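# Hand the bar over between grippers, ending at red end

## Task

Move the bar from the gripper now holding it into the other gripper, never resting it on anything along the way. The job is complete only when the receiving gripper is the sole one touching it and grasps it at its red end.

## Robot and tools

Robot: two seven-joint arms, left_arm and right_arm, each ending in a two-finger parallel gripper. In the scene frame the origin sits at table-top height halfway between the nominal arm bases, +x points out over the table, +z up, and left_arm is on the +y side (image sides may differ). Calibrated bases: left_arm at (-0.008, +0.421, +0.037) m, right_arm at (-0.008, -0.336, +0.037) m, each turned only slightly about z. Each arm reports its hand pose, Hand target and wrist-camera pose in its own base frame; fixed cameras and the table use the scene frame. On a gripper, the fingers extend along its +z axis and open and close along its x axis. end_effector_position is the point midway between the pads; fingertips stick out 17.5 mm past it.

execute_actions(actions, cameras): actions is a list of actions; each action is a list of up to 15 rows, one per 1/30 s step, and a short list repeats its final row to fill 15 steps. Every row is one flat list of 18 numbers, all in [-1, 1], covering both arms even if one is idle: left dx, dy, dz, rx, ry, rz, left gripper position, force_limit, speed, then the same nine for the right arm. dx..rz are offsets, not poses: measured along that arm's own base axes from the Hand target it had when the action began (every row in an action counts from that same start; the next action starts from the new Hand target, so repeating an offset moves again). Scale: 1.0 = 0.6 m or 180 degrees; rx, ry, rz form one rotation vector applied about the Hand target position; a translation longer than 1.0 is scaled down. Six zeros re-request the current Hand target. Gripper numbers are absolute commands: position +1 fully open (50 mm), about -0.65 pads meet, -1 closes until blocked (use this to grip). force_limit per pad: -1 about 20 N, 0 about 102 N, +1 about 185 N (actual grip may be up to 15 N more). speed of the gap: -1 20 mm/s, 0 85, +1 150. Both start at +1. To leave a gripper unchanged, resend its last three numbers (0 is a real command). A new force_limit or speed only applies after a position change of at least 0.01; to soften a grip, open first. Images come back only with an empty actions list or when cameras names them.

move(target, speed, blend, blocking, cameras): target is one 18-number row or a list of up to 15 such rows, laid out as above; every row is an offset from the Hand targets at the move's start, not from the previous row. The arms travel straight paths, finishing together, between 0.5 s and 10 s long; nothing is avoided. speed is the top path speed in m/s, 0.002 to 0.5 (default 0.25), one value or one per target; rotation is capped at twice that in rad/s and at 0.873 rad/s. blend (m) rounds corners between listed targets; 0 means stop at each. Gripper numbers of the first row go out at once; those of later rows on arrival, when everything is still. blocking=false returns after about 0.5 s while the move continues. The result adds a move: line: done, off_target, moving, held or fault, plus limits=paced (pose clipped) or limits=held (steps withheld). Neither done nor off_target tells you about contact.

wait(seconds 0 to 10) lets time pass holding the last commands. stop brakes a running move (fingers keep going). zoom_image(camera, region=[x0,y0,x1,y1] pixels, at most 504 by 504) magnifies the latest image of cam_head_left, cam_head_right, cam_left_wrist or cam_right_wrist (all 896x504). clear_fault(arm) clears a reported torque fault on left_arm or right_arm. finished_scene(scene, integer 1 or 2) ends the current scene irreversibly.

Results: end_effector_position (m) and end_effector_quat_wxyz in the arm's base frame; Hand target is the last commanded pose after clipping, and the gripper often rests a bit short of it; send the remaining gap as an offset if needed. object_status: 0 moving, 1 blocked while opening, 2 blocked while closing (a grip), 3 reached the command or pads met (usually nothing held). Opening in mm is about (250 - position_measured) x 0.202. Joint torques, a Flange force along the gripper's x y z (includes held weight, has error), joint velocities (may read within noise), motor temperatures, and a Wrist depth 7x7 grid of distances in mm (164 to 4000, '-' unknown) also appear.

Control notes: each step the commanded orientation is clipped to 32 degrees from the measured one; big wrist turns can swing the elbow. Joint speeds are capped near 1.2 to 1.4 rad/s, so large moves may lag. A clearance check may hold back commands that bring the arms too close (fingers excepted) but does not guarantee no contact.

Avoid: dropping the bar or letting it leave the table; releasing it while it moves; fast hits on the table, stand or other arm; pressing the arms together, including closing one gripper on the other's fingers; targets past a firm contact, since the arms are stiff and press hard; torque faults (a joint over its limit, or straying more than 5 degrees from plan) that halt the arm until clear_fault. To relieve a push, command back past the gripper. Long holding or stretched reach heats motors: MOTOR HOT appears at 60 °C and at 75 °C the arm sags for 30 s or more.

Each tool is called after "Call:" by a JSON object that holds its "op" and its "data".

## Session

Call:
{"op": "execute_actions", "data": {"actions": []}}

Scene clock: 0.00 s.
left_arm: end_effector_position=(+0.4500, +0.0000, +0.1803) position_measured=3 object_status=3 end_effector_quat_wxyz=(+0.000, +0.707, +0.707, +0.000) | right_arm: end_effector_position=(+0.4206, +0.3570, +0.1285) position_measured=132 object_status=3 end_effector_quat_wxyz=(+0.073, -0.039, +0.985, +0.150)
Joint positions: left_arm=[-0.055 0.432 0 1.657 0 1.053 1.516] | right_arm=[-0.317 0.587 -0.504 1.723 0.227 0.594 2.347]
Joint velocities: within noise
Joint torques (N m): no reading
Motor temperatures (°C): left_arm=[34 26 28 30 41 43 48] | right_arm=[37 27 31 29 45 45 39]
Flange force (N): no reading
Wrist depth (mm): cam_left_wrist=[386 386 385 385 384 383 383 / 384 385 385 383 382 382 382 / 385 384 384 382 382 382 381 / - - - 382 382 381 381 / - - - 381 381 380 381 / 382 381 381 381 380 380 379 / 382 381 381 380 380 379 378] | cam_right_wrist=[318 314 - - 292 289 282 / 329 321 - - 299 294 288 / 338 329 - - 307 302 295 / 348 338 - - 315 309 303 / 357 348 - - 322 319 310 / 368 357 - - 331 325 318 / 380 368 - - 340 333 328]
Hand target: left_arm +0.4500, +0.0000, +0.1803; +0.000, +0.707, +0.707, +0.000 | right_arm +0.4207, +0.3570, +0.1286; +0.073, -0.039, +0.985, +0.150
Tool commands: left_gripper/position=+1.0 left_gripper/force_limit=+1.0 left_gripper/speed=+1.0 right_gripper/position=-0.027451 right_gripper/force_limit=+1.0 right_gripper/speed=+1.0

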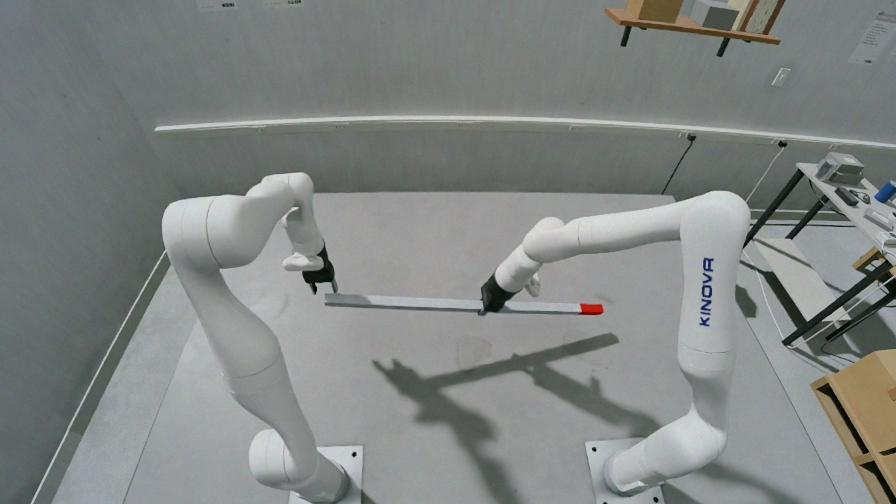

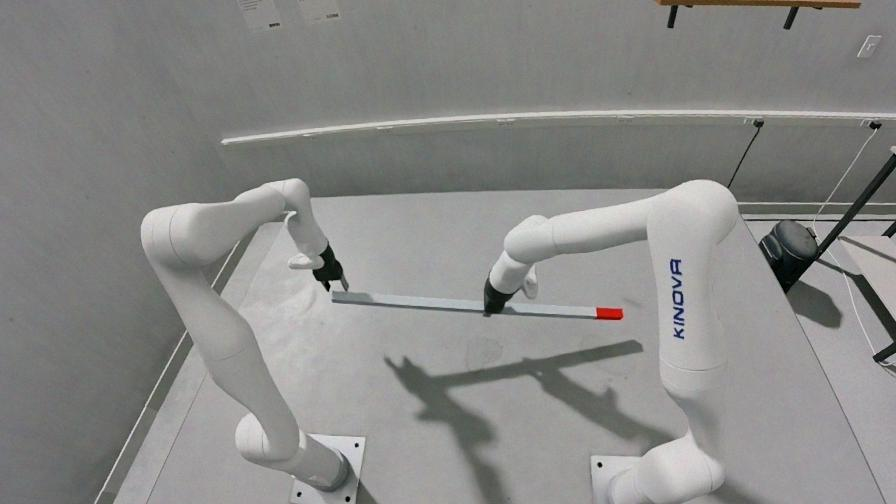

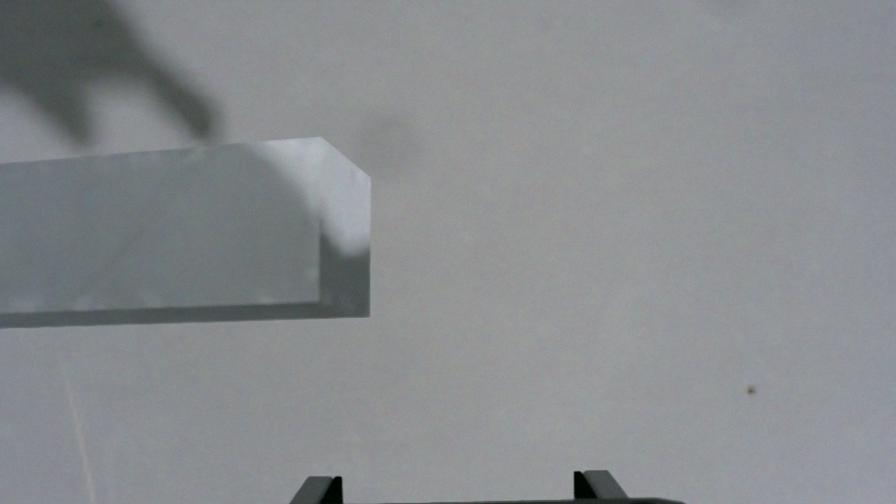

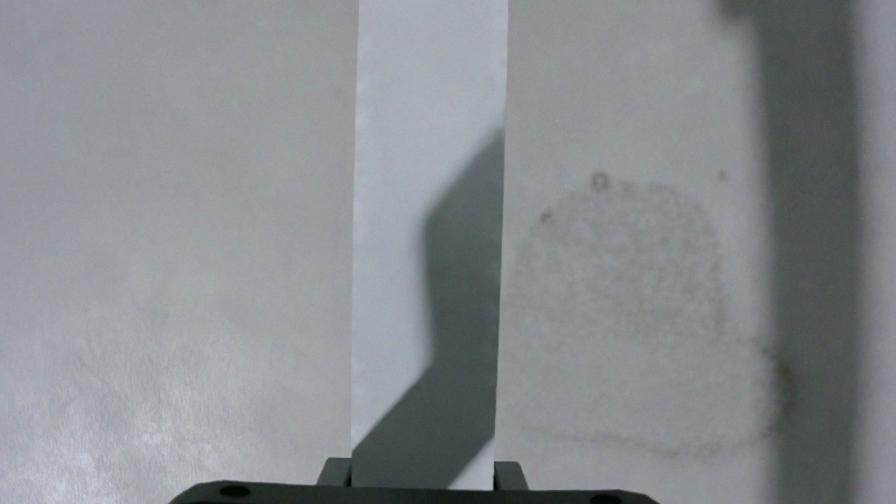

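Call:
{"op": "wait", "data": {"seconds": 0.1, "cameras": []}}

Scene clock: 42.90 s.
left_arm: end_effector_position=(+0.4500, +0.0000, +0.1803) position_measured=3 object_status=3 end_effector_quat_wxyz=(+0.000, +0.707, +0.707, +0.000) | right_arm: end_effector_position=(+0.4207, +0.3570, +0.1286) position_measured=132 object_status=3 end_effector_quat_wxyz=(+0.073, -0.039, +0.985, +0.150)
Joint positions: left_arm=[-0.055 0.432 0 1.657 0 1.053 1.516] | right_arm=[-0.317 0.587 -0.504 1.723 0.227 0.594 2.347]
Joint torques (N m): left_arm=[1.09 -18.53 -0.46 -7.91 -0.37 -0.08 0.01] | right_arm=[-1.57 -24.23 -3.05 -14.74 -0.65 -2.43 -0.43]
Motor temperatures (°C): left_arm=[33 27 28 30 41 42 48] | right_arm=[36 32 30 29 45 44 39]
Flange force (N): left_arm=[2.1 4.4 0.3] | right_arm=[8.4 -13.5 6.5]
Wrist depth (mm): cam_left_wrist=[386 386 385 384 384 383 382 / 385 385 384 383 383 382 382 / 385 385 384 382 382 382 381 / - - - 382 381 381 381 / - - - 381 381 380 380 / 383 382 381 381 380 379 379 / 381 381 381 380 379 379 378] | cam_right_wrist=[318 313 - - 292 288 281 / 330 321 - - 299 294 289 / 338 330 - - 308 303 295 / 348 340 - - 315 310 303 / 357 349 - - 323 318 311 / 368 359 - - 332 327 318 / 380 370 - - 341 335 328]
Hand target: left_arm +0.4500, +0.0000, +0.1803; +0.000, +0.707, +0.707, +0.000 | right_arm +0.4207, +0.3570, +0.1286; +0.073, -0.039, +0.985, +0.150
Tool commands: left_gripper/position=+1.0 left_gripper/force_limit=+1.0 left_gripper/speed=+1.0 right_gripper/position=-0.027451 right_gripper/force_limit=+1.0 right_gripper/speed=+1.0
wait: 0.10 s; at rest from the start
No camera images: "cameras" was empty.

Call:
{"op": "move", "data": {"target": [[0,0,0.1995,0,0,0,1,1,1, 0.0322,0.005,0.119,-0.1056,0.0204,0.1401,-1,1,-1],[-0.05,-0.2,0.5662,-0.1048,-0.2338,-0.1048,1,1,1, 0.0822,0.0217,0.1857,-0.1113,-0.0279,0.4151,-1,1,-1],[-0.1333,-0.3333,0.7828,-0.2096,-0.4675,-0.2096,1,1,1, 0.0488,0.055,0.1857,-0.0997,-0.0894,0.7202,-1,1,-1]], "speed": 0.3, "blend": [0.03,0.03,0], "cameras": ["all"]}}

Scene clock: 89.63 s.
left_arm: end_effector_position=(+0.3700, -0.2000, +0.6500) position_measured=3 object_status=3 end_effector_quat_wxyz=(+0.661, +0.661, +0.252, +0.252) | right_arm: end_effector_position=(+0.4500, +0.3900, +0.2401) position_measured=132 object_status=2 end_effector_quat_wxyz=(+0.000, +0.926, -0.377, +0.000)
Joint positions: left_arm=[0.229 -0.403 -0.375 2.026 1.481 0.953 -0.094] | right_arm=[-0.425 0.842 -0.881 0.899 0.614 1.614 4.435]
Joint torques (N m): left_arm=[1.04 -4.9 -0.38 -11.15 2.65 0.16 0.12] | right_arm=[-1.58 -29.56 -4.46 -13.16 -0.16 0.49 -0.37]
Flange force (N): left_arm=[1.2 0.9 3.0] | right_arm=[1.6 20.1 19.2]
Wrist depth (mm): cam_left_wrist=[2493 324 337 2248 2015 1763 1590 / 3266 360 364 2294 1991 1768 1582 / 338 301 326 2240 2021 1759 1582 / 339 306 323 2118 1884 1778 1582 / - 3234 2684 2263 2021 1773 1590 / - 3435 2763 2326 2009 1778 1579 / - 3383 2695 2368 1962 1773 1590] | cam_right_wrist=[440 440 - 442 - 444 446 / 438 441 - 442 - 444 446 / 440 442 - 443 - 445 444 / 441 440 - - - 446 445 / 440 442 - 442 - 446 446 / 439 442 - 444 - 445 447 / 443 444 - - 445 445 448]
Hand target: left_arm +0.3700, -0.2000, +0.6500; +0.661, +0.661, +0.252, +0.252 | right_arm +0.4500, +0.3900, +0.2401; +0.000, +0.926, -0.377, +0.000
Off the commanded pose: left_arm 0.000 m, 0 deg | right_arm 0.000 m, 0 deg.
move: done
camera_calibration:
cam_left_wrist: T_world_to_cam=[[0.75445, 0.656153, 0.0163703, -0.153152], [-0.00736601, -0.0164754, 0.999837, -0.591445], [0.656316, -0.754448, -0.00759663, -0.222565], [0, 0, 0, 1]] pos_world=[0.257262, -0.0771666, 0.592165]
cam_right_wrist: T_world_to_cam=[[0.733589, -0.67939, 0.0166633, -0.0740025], [-0.679593, -0.733406, 0.0164137, 0.63868], [0.00106967, -0.0233651, -0.999726, 0.413956], [0, 0, 0, 1]] pos_world=[0.487887, 0.427807, 0.404593]

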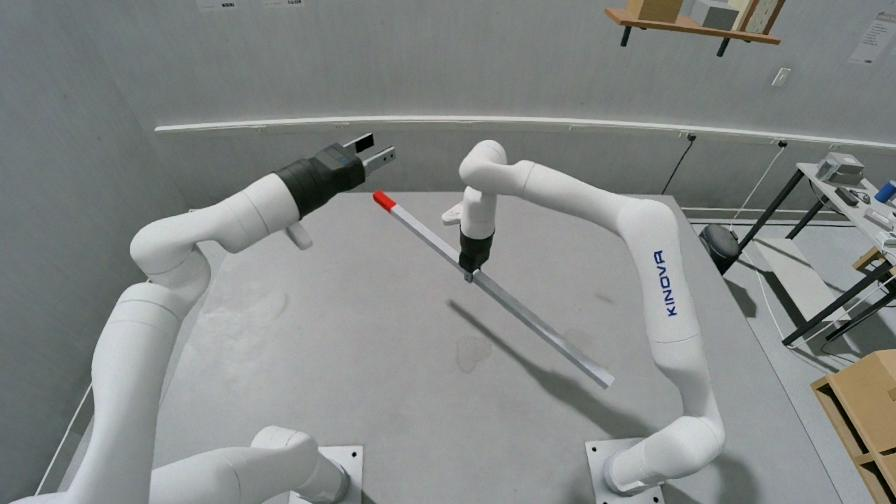

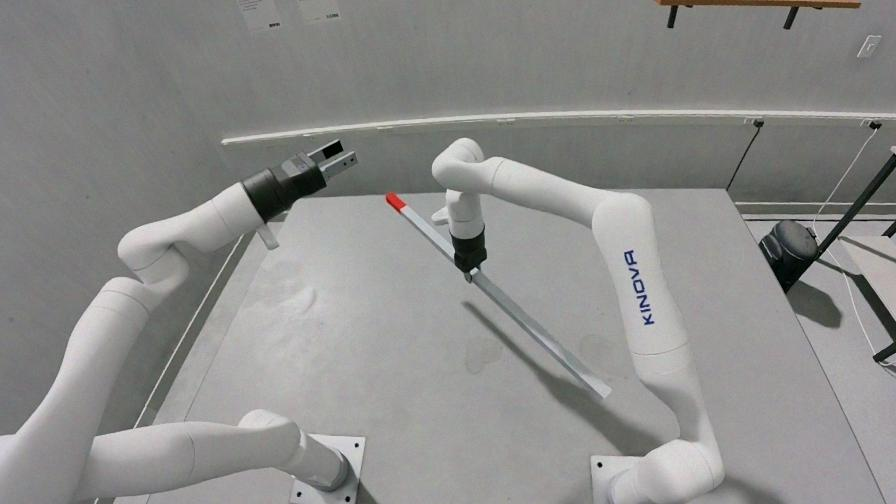

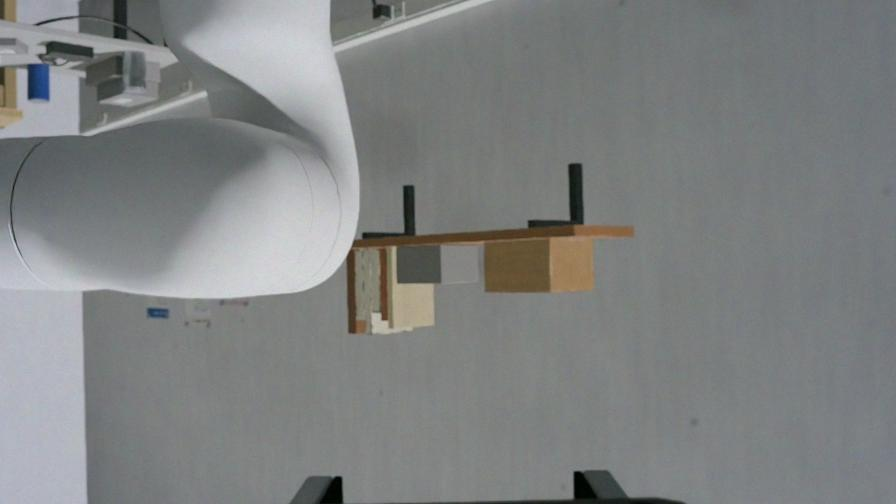

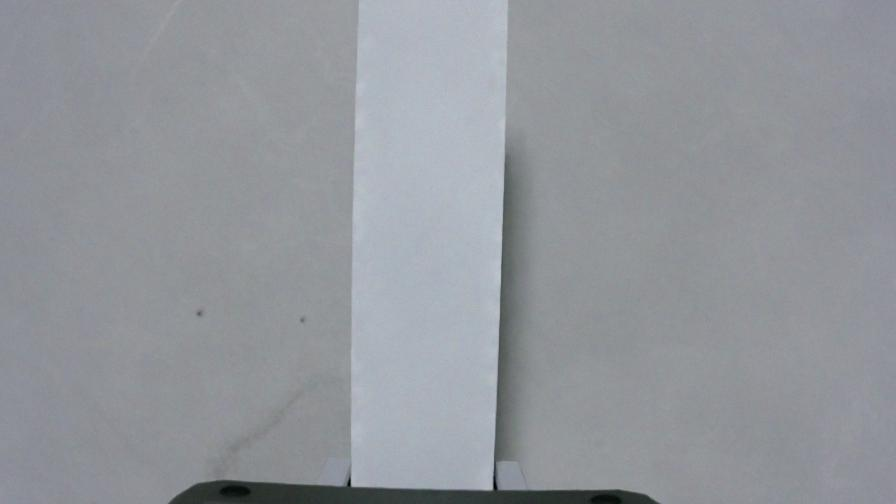

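Call:
{"op": "move", "data": {"target": [[-0.0269,-0.0458,0.1342,0,0,0,1,1,1, 0,0.0167,0.2667,0.1789,-0.1746,0,-1,1,-1],[-0.0538,-0.0917,0.2683,0,0,0,1,1,1, 0.005,0.0517,0.3748,0.3364,-0.3282,0,-1,1,-1]], "speed": 0.3, "blend": [0.03,0], "cameras": ["all"]}}

Scene clock: 106.50 s.
left_arm: end_effector_position=(+0.3377, -0.2550, +0.8110) position_measured=3 object_status=3 end_effector_quat_wxyz=(+0.661, +0.661, +0.252, +0.252) | right_arm: end_effector_position=(+0.4530, +0.4210, +0.4649) position_measured=132 object_status=2 end_effector_quat_wxyz=(-0.623, +0.685, -0.279, +0.254)
Joint positions: left_arm=[0.118 -0.401 -0.098 1.515 1.149 0.922 0.583] | right_arm=[-0.245 0.156 -0.598 2.148 -0.083 -0.616 4.863]
Joint torques (N m): left_arm=[1.09 -4.06 -1.47 -10.65 2.08 -2.16 0.02] | right_arm=[-1.46 -18.42 -0.21 -20.48 0.6 -7.96 -0.38]
Flange force (N): left_arm=[-0.4 3.8 3.1] | right_arm=[2.9 14.1 -8.7]
Wrist depth (mm): cam_left_wrist=[2652 2987 2798 302 1991 1807 1605 / - 3453 2809 2240 1991 1807 1609 / - 3453 2821 2009 1837 1807 1602 / - 3453 2809 2218 2003 1812 1617 / - 3471 2786 2255 2003 1812 1609 / - 3508 2798 2248 2003 1782 1605 / - 3366 2833 300 1979 1797 1613] | cam_right_wrist=[1991 2218 - 2218 - 1666 1460 / 2066 2195 - 2210 - 1649 1490 / 2009 2294 - 2240 - 1674 1514 / 2092 2302 - 2218 - 1731 1535 / 2046 2310 - 2203 - 1727 1546 / 2085 2326 - 2240 - 1718 1517 / 2066 2343 - 2278 - 1727 1546]
Hand target: left_arm +0.3377, -0.2550, +0.8110; +0.661, +0.661, +0.252, +0.252 | right_arm +0.4530, +0.4210, +0.4649; -0.623, +0.685, -0.279, +0.254
Off the commanded pose: left_arm 0.000 m, 0 deg | right_arm 0.000 m, 0 deg.
move: done
camera_calibration:
cam_left_wrist: T_world_to_cam=[[0.754451, 0.656151, 0.0164454, -0.0953875], [-0.00742243, -0.0165249, 0.999836, -0.753556], [0.656315, -0.754449, -0.00759702, -0.241637], [0, 0, 0, 1]] pos_world=[0.224962, -0.132166, 0.753165]
cam_right_wrist: T_world_to_cam=[[0.705535, -0.70814, 0.0275163, -0.0391454], [-0.0587263, -0.0971164, -0.993539, 0.58019], [0.706237, 0.699361, -0.110106, -0.397839], [0, 0, 0, 1]] pos_world=[0.34266, 0.306859, 0.533715]

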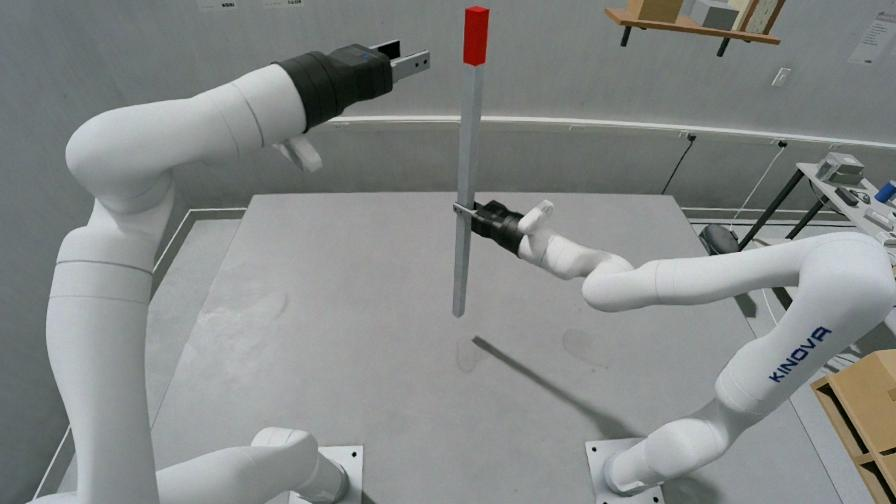

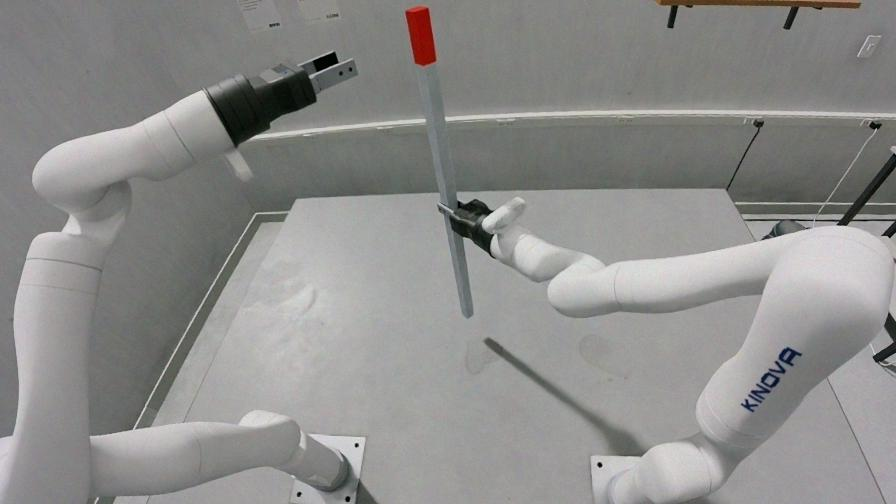

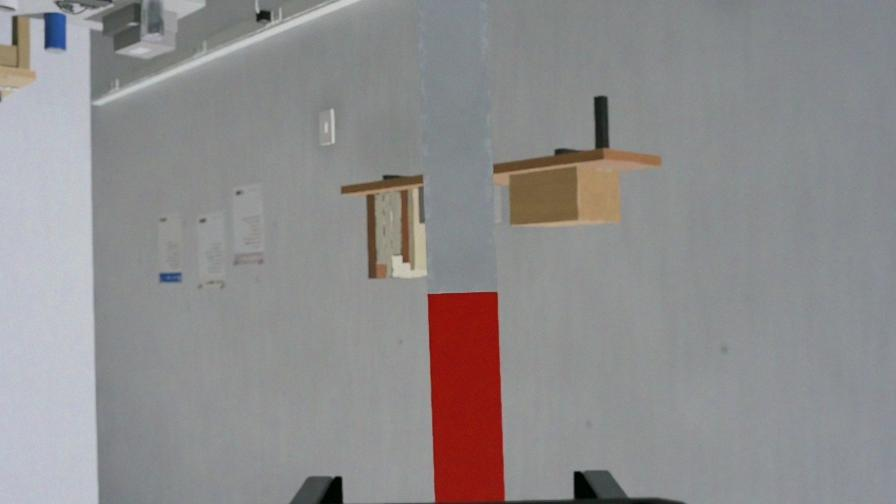

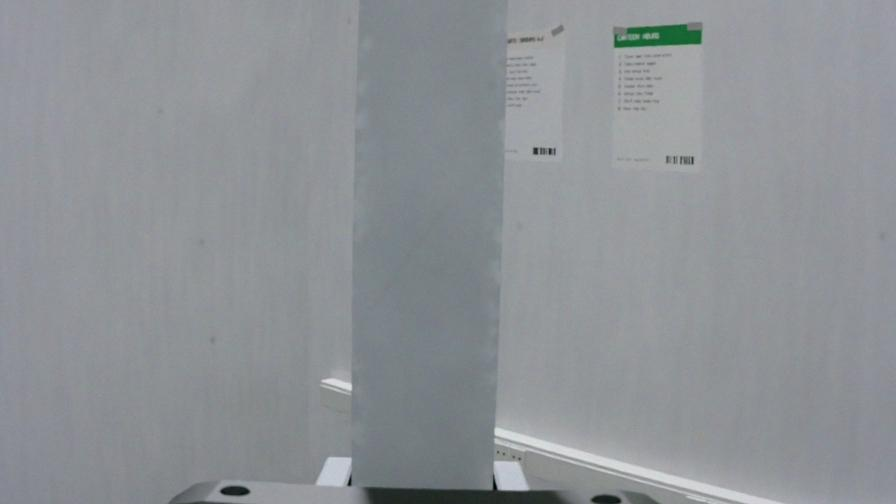

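Call:
{"op": "move", "data": {"target": [0.1663,-0.1755,-0.01,-0.0041,0.0046,0,1,1,1, 0,0,0,0,0,0,-1,1,-1], "speed": 0.15, "cameras": ["all"]}}

Scene clock: 121.83 s.
left_arm: end_effector_position=(+0.4375, -0.3603, +0.8050) position_measured=3 object_status=3 end_effector_quat_wxyz=(+0.663, +0.658, +0.258, +0.245) | right_arm: end_effector_position=(+0.4530, +0.4210, +0.4649) position_measured=132 object_status=2 end_effector_quat_wxyz=(-0.623, +0.685, -0.279, +0.254)
Joint positions: left_arm=[0.128 -0.138 0.196 1.371 1.069 0.603 0.638] | right_arm=[-0.245 0.156 -0.598 2.148 -0.083 -0.616 4.863]
Joint torques (N m): left_arm=[1.18 -9.48 -1.35 -11.75 1.27 -2.24 -0.22] | right_arm=[-1.49 -18.3 -0.17 -20.36 0.57 -7.73 -0.37]
Flange force (N): left_arm=[0.7 4.3 3.0] | right_arm=[3.1 14.5 -8.8]
Wrist depth (mm): cam_left_wrist=[3098 3055 - 2263 - 1691 1510 / 3684 3250 - 2240 - 1687 1521 / 3767 3219 - 2015 - 1666 1517 / 3789 3219 - 2112 - 1696 1507 / 3877 3250 - 2232 - 1696 1503 / 3789 3234 - 2218 - 1691 1503 / 3833 3203 - 2218 - 1700 1507] | cam_right_wrist=[2003 2210 - 2174 - 1679 1493 / 2021 2218 - 2174 - 1662 1493 / 2034 2271 - 2278 - 1700 1507 / 2053 2248 - 2240 - 1704 1517 / 2078 2278 - 2232 - 1727 1531 / 2078 2326 - 2203 - 1727 1538 / 2078 2376 - 2294 - 1683 1528]
Hand target: left_arm +0.4375, -0.3603, +0.8050; +0.663, +0.658, +0.258, +0.245 | right_arm +0.4530, +0.4210, +0.4649; -0.623, +0.685, -0.279, +0.254
Off the commanded pose: left_arm 0.000 m, 0 deg | right_arm 0.000 m, 0 deg.
move: done
camera_calibration:
cam_left_wrist: T_world_to_cam=[[0.754538, 0.65625, -0.00296623, -0.0858835], [0.00702928, -0.00356224, 0.999969, -0.750321], [0.656219, -0.754535, -0.00730081, -0.38684], [0, 0, 0, 1]] pos_world=[0.323928, -0.238196, 0.747218]
cam_right_wrist: T_world_to_cam=[[0.705533, -0.708142, 0.0275168, -0.0390738], [-0.0586559, -0.097047, -0.99355, 0.580145], [0.706245, 0.699369, -0.110007, -0.397827], [0, 0, 0, 1]] pos_world=[0.34256, 0.306859, 0.533715]

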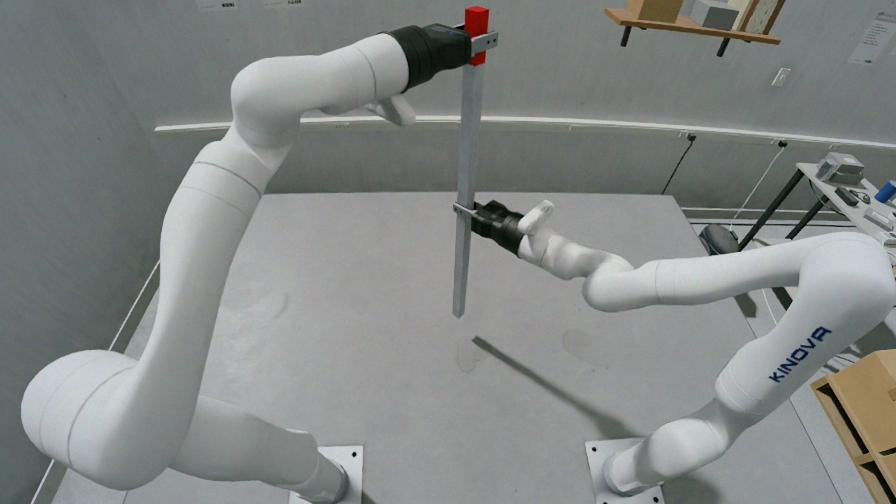

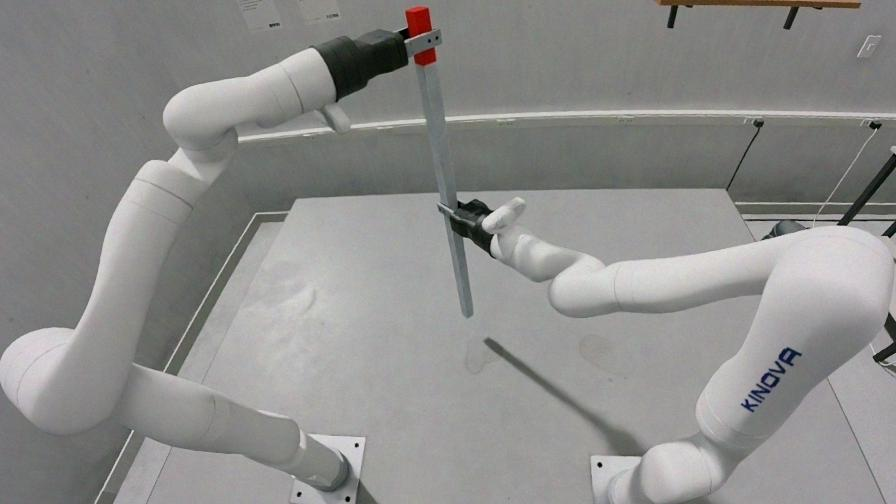

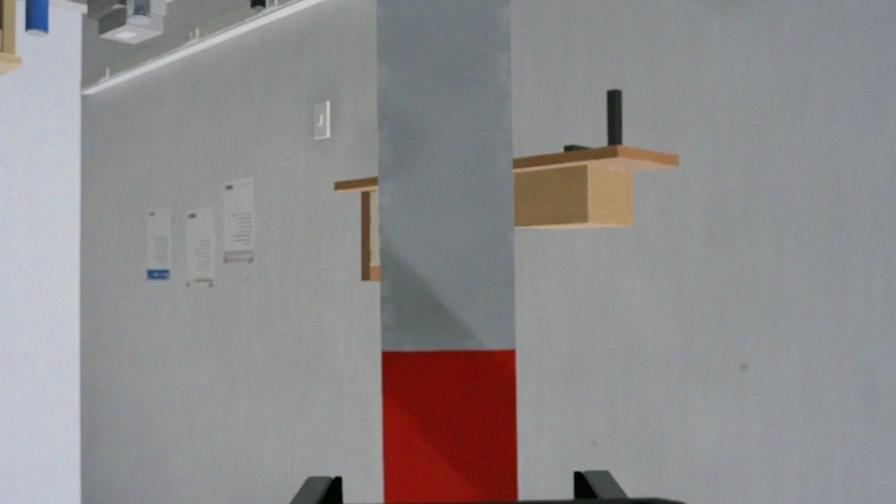

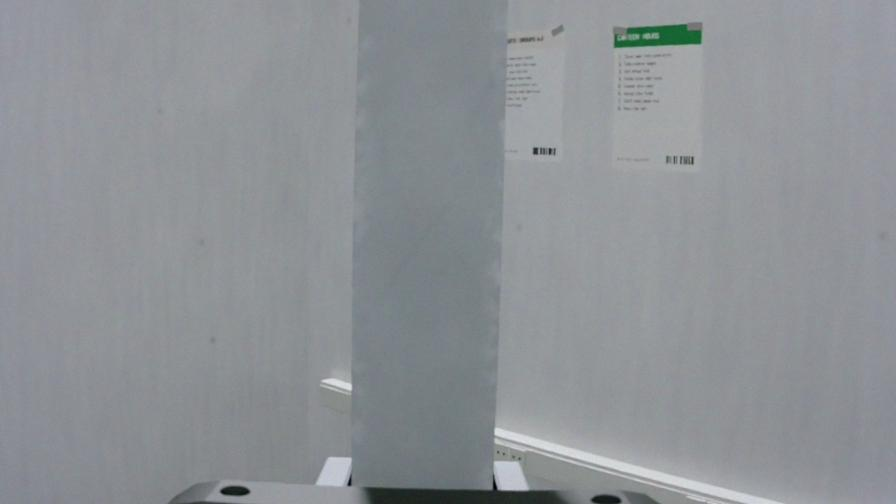

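Call:
{"op": "move", "data": {"target": [[-0.0017,-0.0015,0,0,0,0,1,1,1, 0,0,0,0,0,0,-1,1,-1],[-0.0017,-0.0015,0,0,0,0,-1,0.3,-1, 0,0,0,0,0,0,-1,1,-1]], "speed": 0.1, "cameras": ["cam_left_wrist","cam_head_left"]}}

Scene clock: 129.20 s.
left_arm: end_effector_position=(+0.4365, -0.3612, +0.8050) position_measured=130 object_status=0 end_effector_quat_wxyz=(+0.663, +0.658, +0.258, +0.245) | right_arm: end_effector_position=(+0.4530, +0.4210, +0.4649) position_measured=132 object_status=2 end_effector_quat_wxyz=(-0.623, +0.685, -0.279, +0.254)
Joint positions: left_arm=[0.129 -0.14 0.199 1.372 1.065 0.6 0.642] | right_arm=[-0.245 0.156 -0.598 2.148 -0.083 -0.616 4.863]
Joint torques (N m): left_arm=[2.06 -9.93 -0.47 -11.8 2.04 -1.72 0.48] | right_arm=[-1.81 -18.08 -0.35 -20.59 0.72 -7.72 -0.45]
Flange force (N): left_arm=[2.2 3.5 3.6] | right_arm=[2.9 14.6 -9.8]
Wrist depth (mm): cam_left_wrist=[3128 3028 - 2240 - 1696 1521 / 3855 3250 - 2225 - 1700 1510 / 3900 3234 - 1979 - 1649 1524 / 3811 3234 - 2105 - 1662 1510 / 3833 3250 - 2153 - 1666 1524 / 3833 3234 - 2167 - 1658 1507 / 3855 3234 - 2153 - 1649 1514] | cam_right_wrist=[1979 2210 - 2203 - 1653 1493 / 2034 2218 - 2188 - 1683 1493 / 2053 2294 - 2278 - 1700 1510 / 2046 2294 - 2203 - 1700 1542 / 2105 2248 - 2302 - 1713 1517 / 2098 2318 - 2263 - 1745 1542 / 2085 2351 - 2271 - 1736 1528]
Hand target: left_arm +0.4365, -0.3612, +0.8050; +0.663, +0.658, +0.258, +0.245 | right_arm +0.4530, +0.4210, +0.4649; -0.623, +0.685, -0.279, +0.254
Off the commanded pose: left_arm 0.000 m, 0 deg | right_arm 0.000 m, 0 deg.
move: done
camera_calibration:
cam_left_wrist: T_world_to_cam=[[0.754539, 0.656249, -0.00290026, -0.0845883], [0.00697971, -0.00360578, 0.999969, -0.750311], [0.656218, -0.754536, -0.00730113, -0.386863], [0, 0, 0, 1]] pos_world=[0.322929, -0.239096, 0.747218]
Images, in order (width x height): cam_head_left 896x504, cam_left_wrist 896x504.

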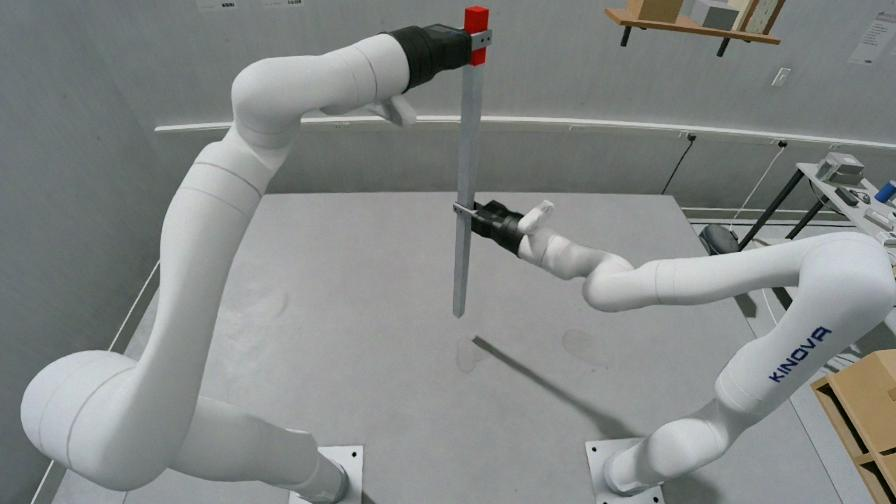

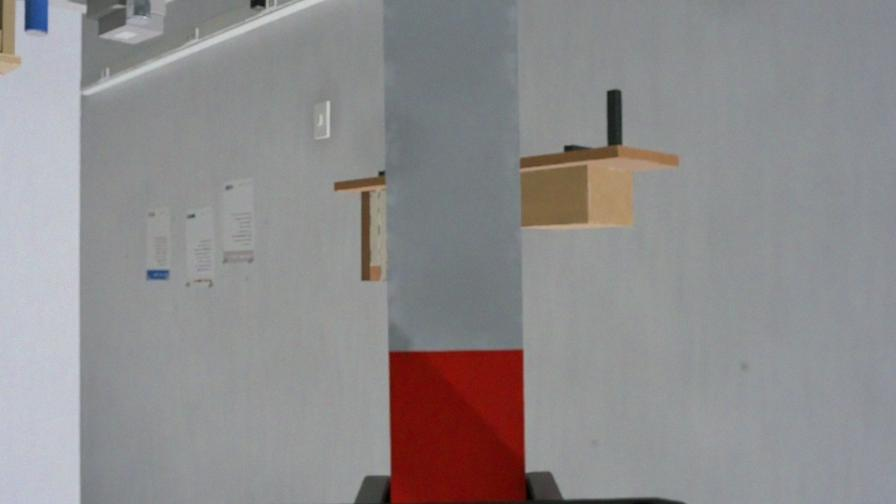

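Call:
{"op": "wait", "data": {"seconds": 0.3, "cameras": []}}

Scene clock: 130.47 s.
left_arm: end_effector_position=(+0.4365, -0.3612, +0.8050) position_measured=130 object_status=2 end_effector_quat_wxyz=(+0.663, +0.658, +0.258, +0.245) | right_arm: end_effector_position=(+0.4530, +0.4210, +0.4649) position_measured=132 object_status=2 end_effector_quat_wxyz=(-0.623, +0.685, -0.279, +0.254)
Joint positions: left_arm=[0.129 -0.14 0.199 1.372 1.065 0.6 0.642] | right_arm=[-0.245 0.156 -0.598 2.148 -0.083 -0.616 4.863]
Joint torques (N m): left_arm=[1.99 -10.01 -0.48 -11.83 2.03 -1.72 0.48] | right_arm=[-1.82 -18.09 -0.41 -20.57 0.74 -7.72 -0.42]
Flange force (N): left_arm=[2.2 3.3 3.8] | right_arm=[3.0 14.5 -9.8]
Wrist depth (mm): cam_left_wrist=[3070 3000 - 2203 - 1696 1528 / 3767 3234 - 2255 - 1709 1510 / 3811 3266 - 1991 - 1670 1517 / 3855 3250 - 2118 - 1666 1521 / 3811 3234 - 2160 - 1674 1510 / 3746 3250 - 2160 - 1662 1503 / 3767 3250 - 2153 - 1674 1514] | cam_right_wrist=[1967 2225 - 2167 - 1637 1477 / 2015 2167 - 2225 - 1653 1480 / 2046 2255 - 2255 - 1709 1487 / 2072 2255 - 2248 - 1727 1531 / 2112 2271 - 2248 - 1709 1531 / 2092 2343 - 2294 - 1727 1524 / 2112 2326 - 2263 - 1691 1521]
Hand target: left_arm +0.4365, -0.3612, +0.8050; +0.663, +0.658, +0.258, +0.245 | right_arm +0.4530, +0.4210, +0.4649; -0.623, +0.685, -0.279, +0.254
Tool commands: left_gripper/position=-1.0 left_gripper/force_limit=+0.3 left_gripper/speed=-1.0 right_gripper/position=-1.0 right_gripper/force_limit=+1.0 right_gripper/speed=-1.0
Off the commanded pose: left_arm 0.000 m, 0 deg | right_arm 0.000 m, 0 deg.
wait: 0.30 s; at rest from the start
No camera images: "cameras" was empty.

Call:
{"op": "move", "data": {"target": [[0,0,0,0,0,0,-1,0.3,-1, 0,0,0,0,0,0,1,1,-1],[0,0,0,0,0,0,-1,0.3,-1, -0.0927,-0.0949,0.0125,0,0,0,1,1,-1]], "speed": 0.15, "cameras": ["cam_head_left","cam_left_wrist","cam_right_wrist"]}}

Scene clock: 137.43 s.
left_arm: end_effector_position=(+0.4365, -0.3612, +0.8050) position_measured=130 object_status=2 end_effector_quat_wxyz=(+0.663, +0.658, +0.258, +0.245) | right_arm: end_effector_position=(+0.3973, +0.3641, +0.4724) position_measured=3 object_status=3 end_effector_quat_wxyz=(-0.623, +0.685, -0.279, +0.254)
Joint positions: left_arm=[0.129 -0.14 0.199 1.372 1.065 0.6 0.642] | right_arm=[-0.166 -0.07 -0.561 2.326 0.131 -0.608 4.575]
Joint torques (N m): left_arm=[1.14 -16.05 -1.82 -19.69 3.59 -4.95 0.12] | right_arm=[-1.53 -7.26 1.68 -12.94 -0.38 -3.3 -0.42]
Flange force (N): left_arm=[1.6 -9.7 2.9] | right_arm=[-4.9 6.7 -3.1]
Wrist depth (mm): cam_left_wrist=[3070 3070 - 2255 - 1709 1521 / 3855 3250 - 2232 - 1713 1514 / 3855 3203 - 1985 - 1662 1524 / 3811 3219 - 2105 - 1658 1524 / 3833 3188 - 2167 - 1653 1510 / 3833 3250 - 2167 - 1666 1517 / 3811 3234 - 2167 - 1649 1503] | cam_right_wrist=[2040 2351 2560 225 1873 1749 1546 / 2085 2271 2550 226 1905 1736 1564 / 2098 2360 2531 228 1944 1759 1556 / 2132 2376 2590 2294 1979 1773 1590 / 2188 2429 2580 2310 1973 1768 1567 / 2218 2385 2674 2232 2003 1787 1579 / 2167 2493 2706 234 1950 1740 1582]
Hand target: left_arm +0.4365, -0.3612, +0.8050; +0.663, +0.658, +0.258, +0.245 | right_arm +0.3974, +0.3641, +0.4725; -0.623, +0.685, -0.279, +0.254
Off the commanded pose: left_arm 0.000 m, 0 deg | right_arm 0.000 m, 0 deg.
move: done
camera_calibration:
cam_left_wrist: T_world_to_cam=[[0.754538, 0.65625, -0.00296623, -0.0845383], [0.00702928, -0.00356224, 0.999969, -0.750317], [0.656219, -0.754535, -0.00730081, -0.386863], [0, 0, 0, 1]] pos_world=[0.322928, -0.239096, 0.747218]
cam_right_wrist: T_world_to_cam=[[0.705535, -0.70814, 0.0275163, -0.0403466], [-0.0587263, -0.0971164, -0.993539, 0.578845], [0.706237, 0.699361, -0.110106, -0.317882], [0, 0, 0, 1]] pos_world=[0.28696, 0.249959, 0.541215]
Images, in order (width x height): cam_head_left 896x504, cam_left_wrist 896x504, cam_right_wrist 896x504.

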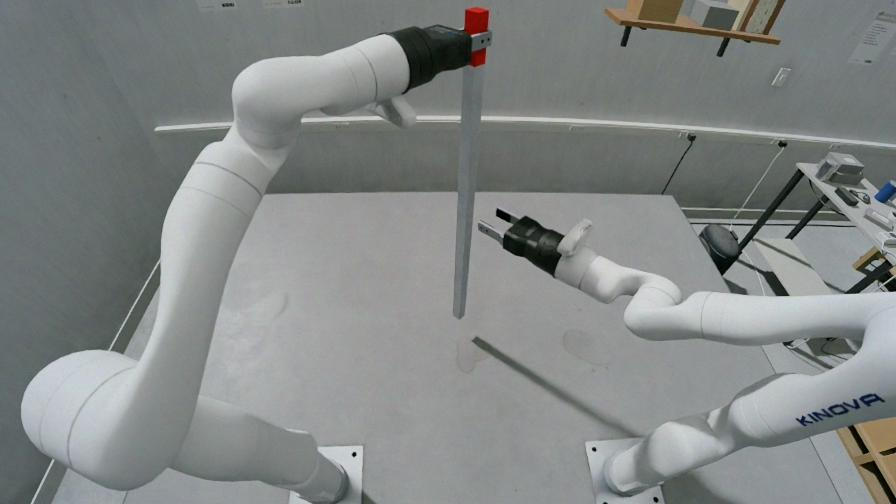

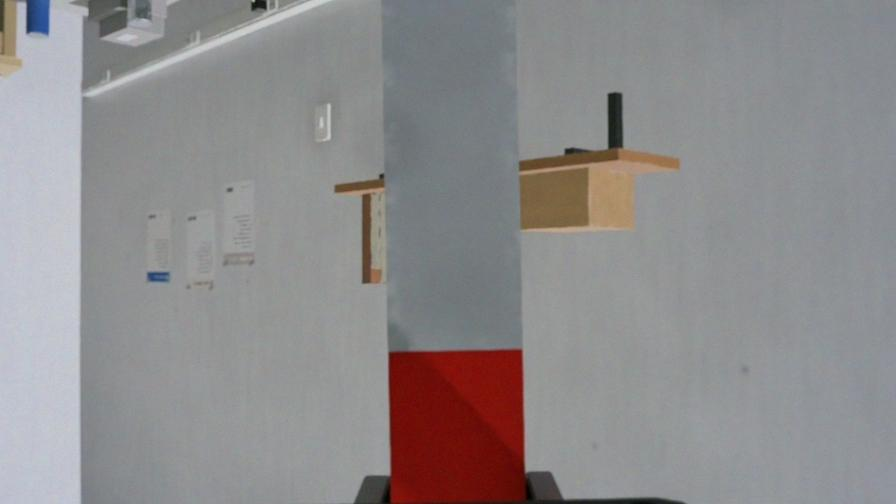

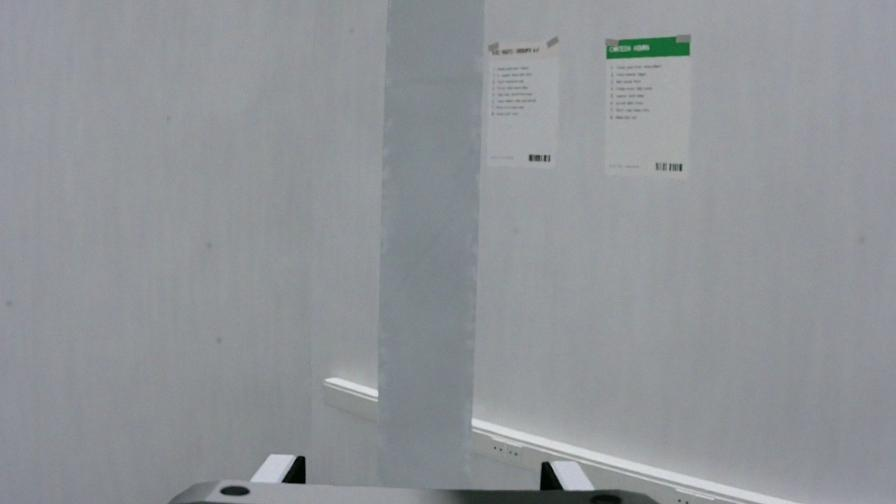

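Call:
{"op": "finished_scene", "data": {"scene": 1}}

The scene is finished: the task was done.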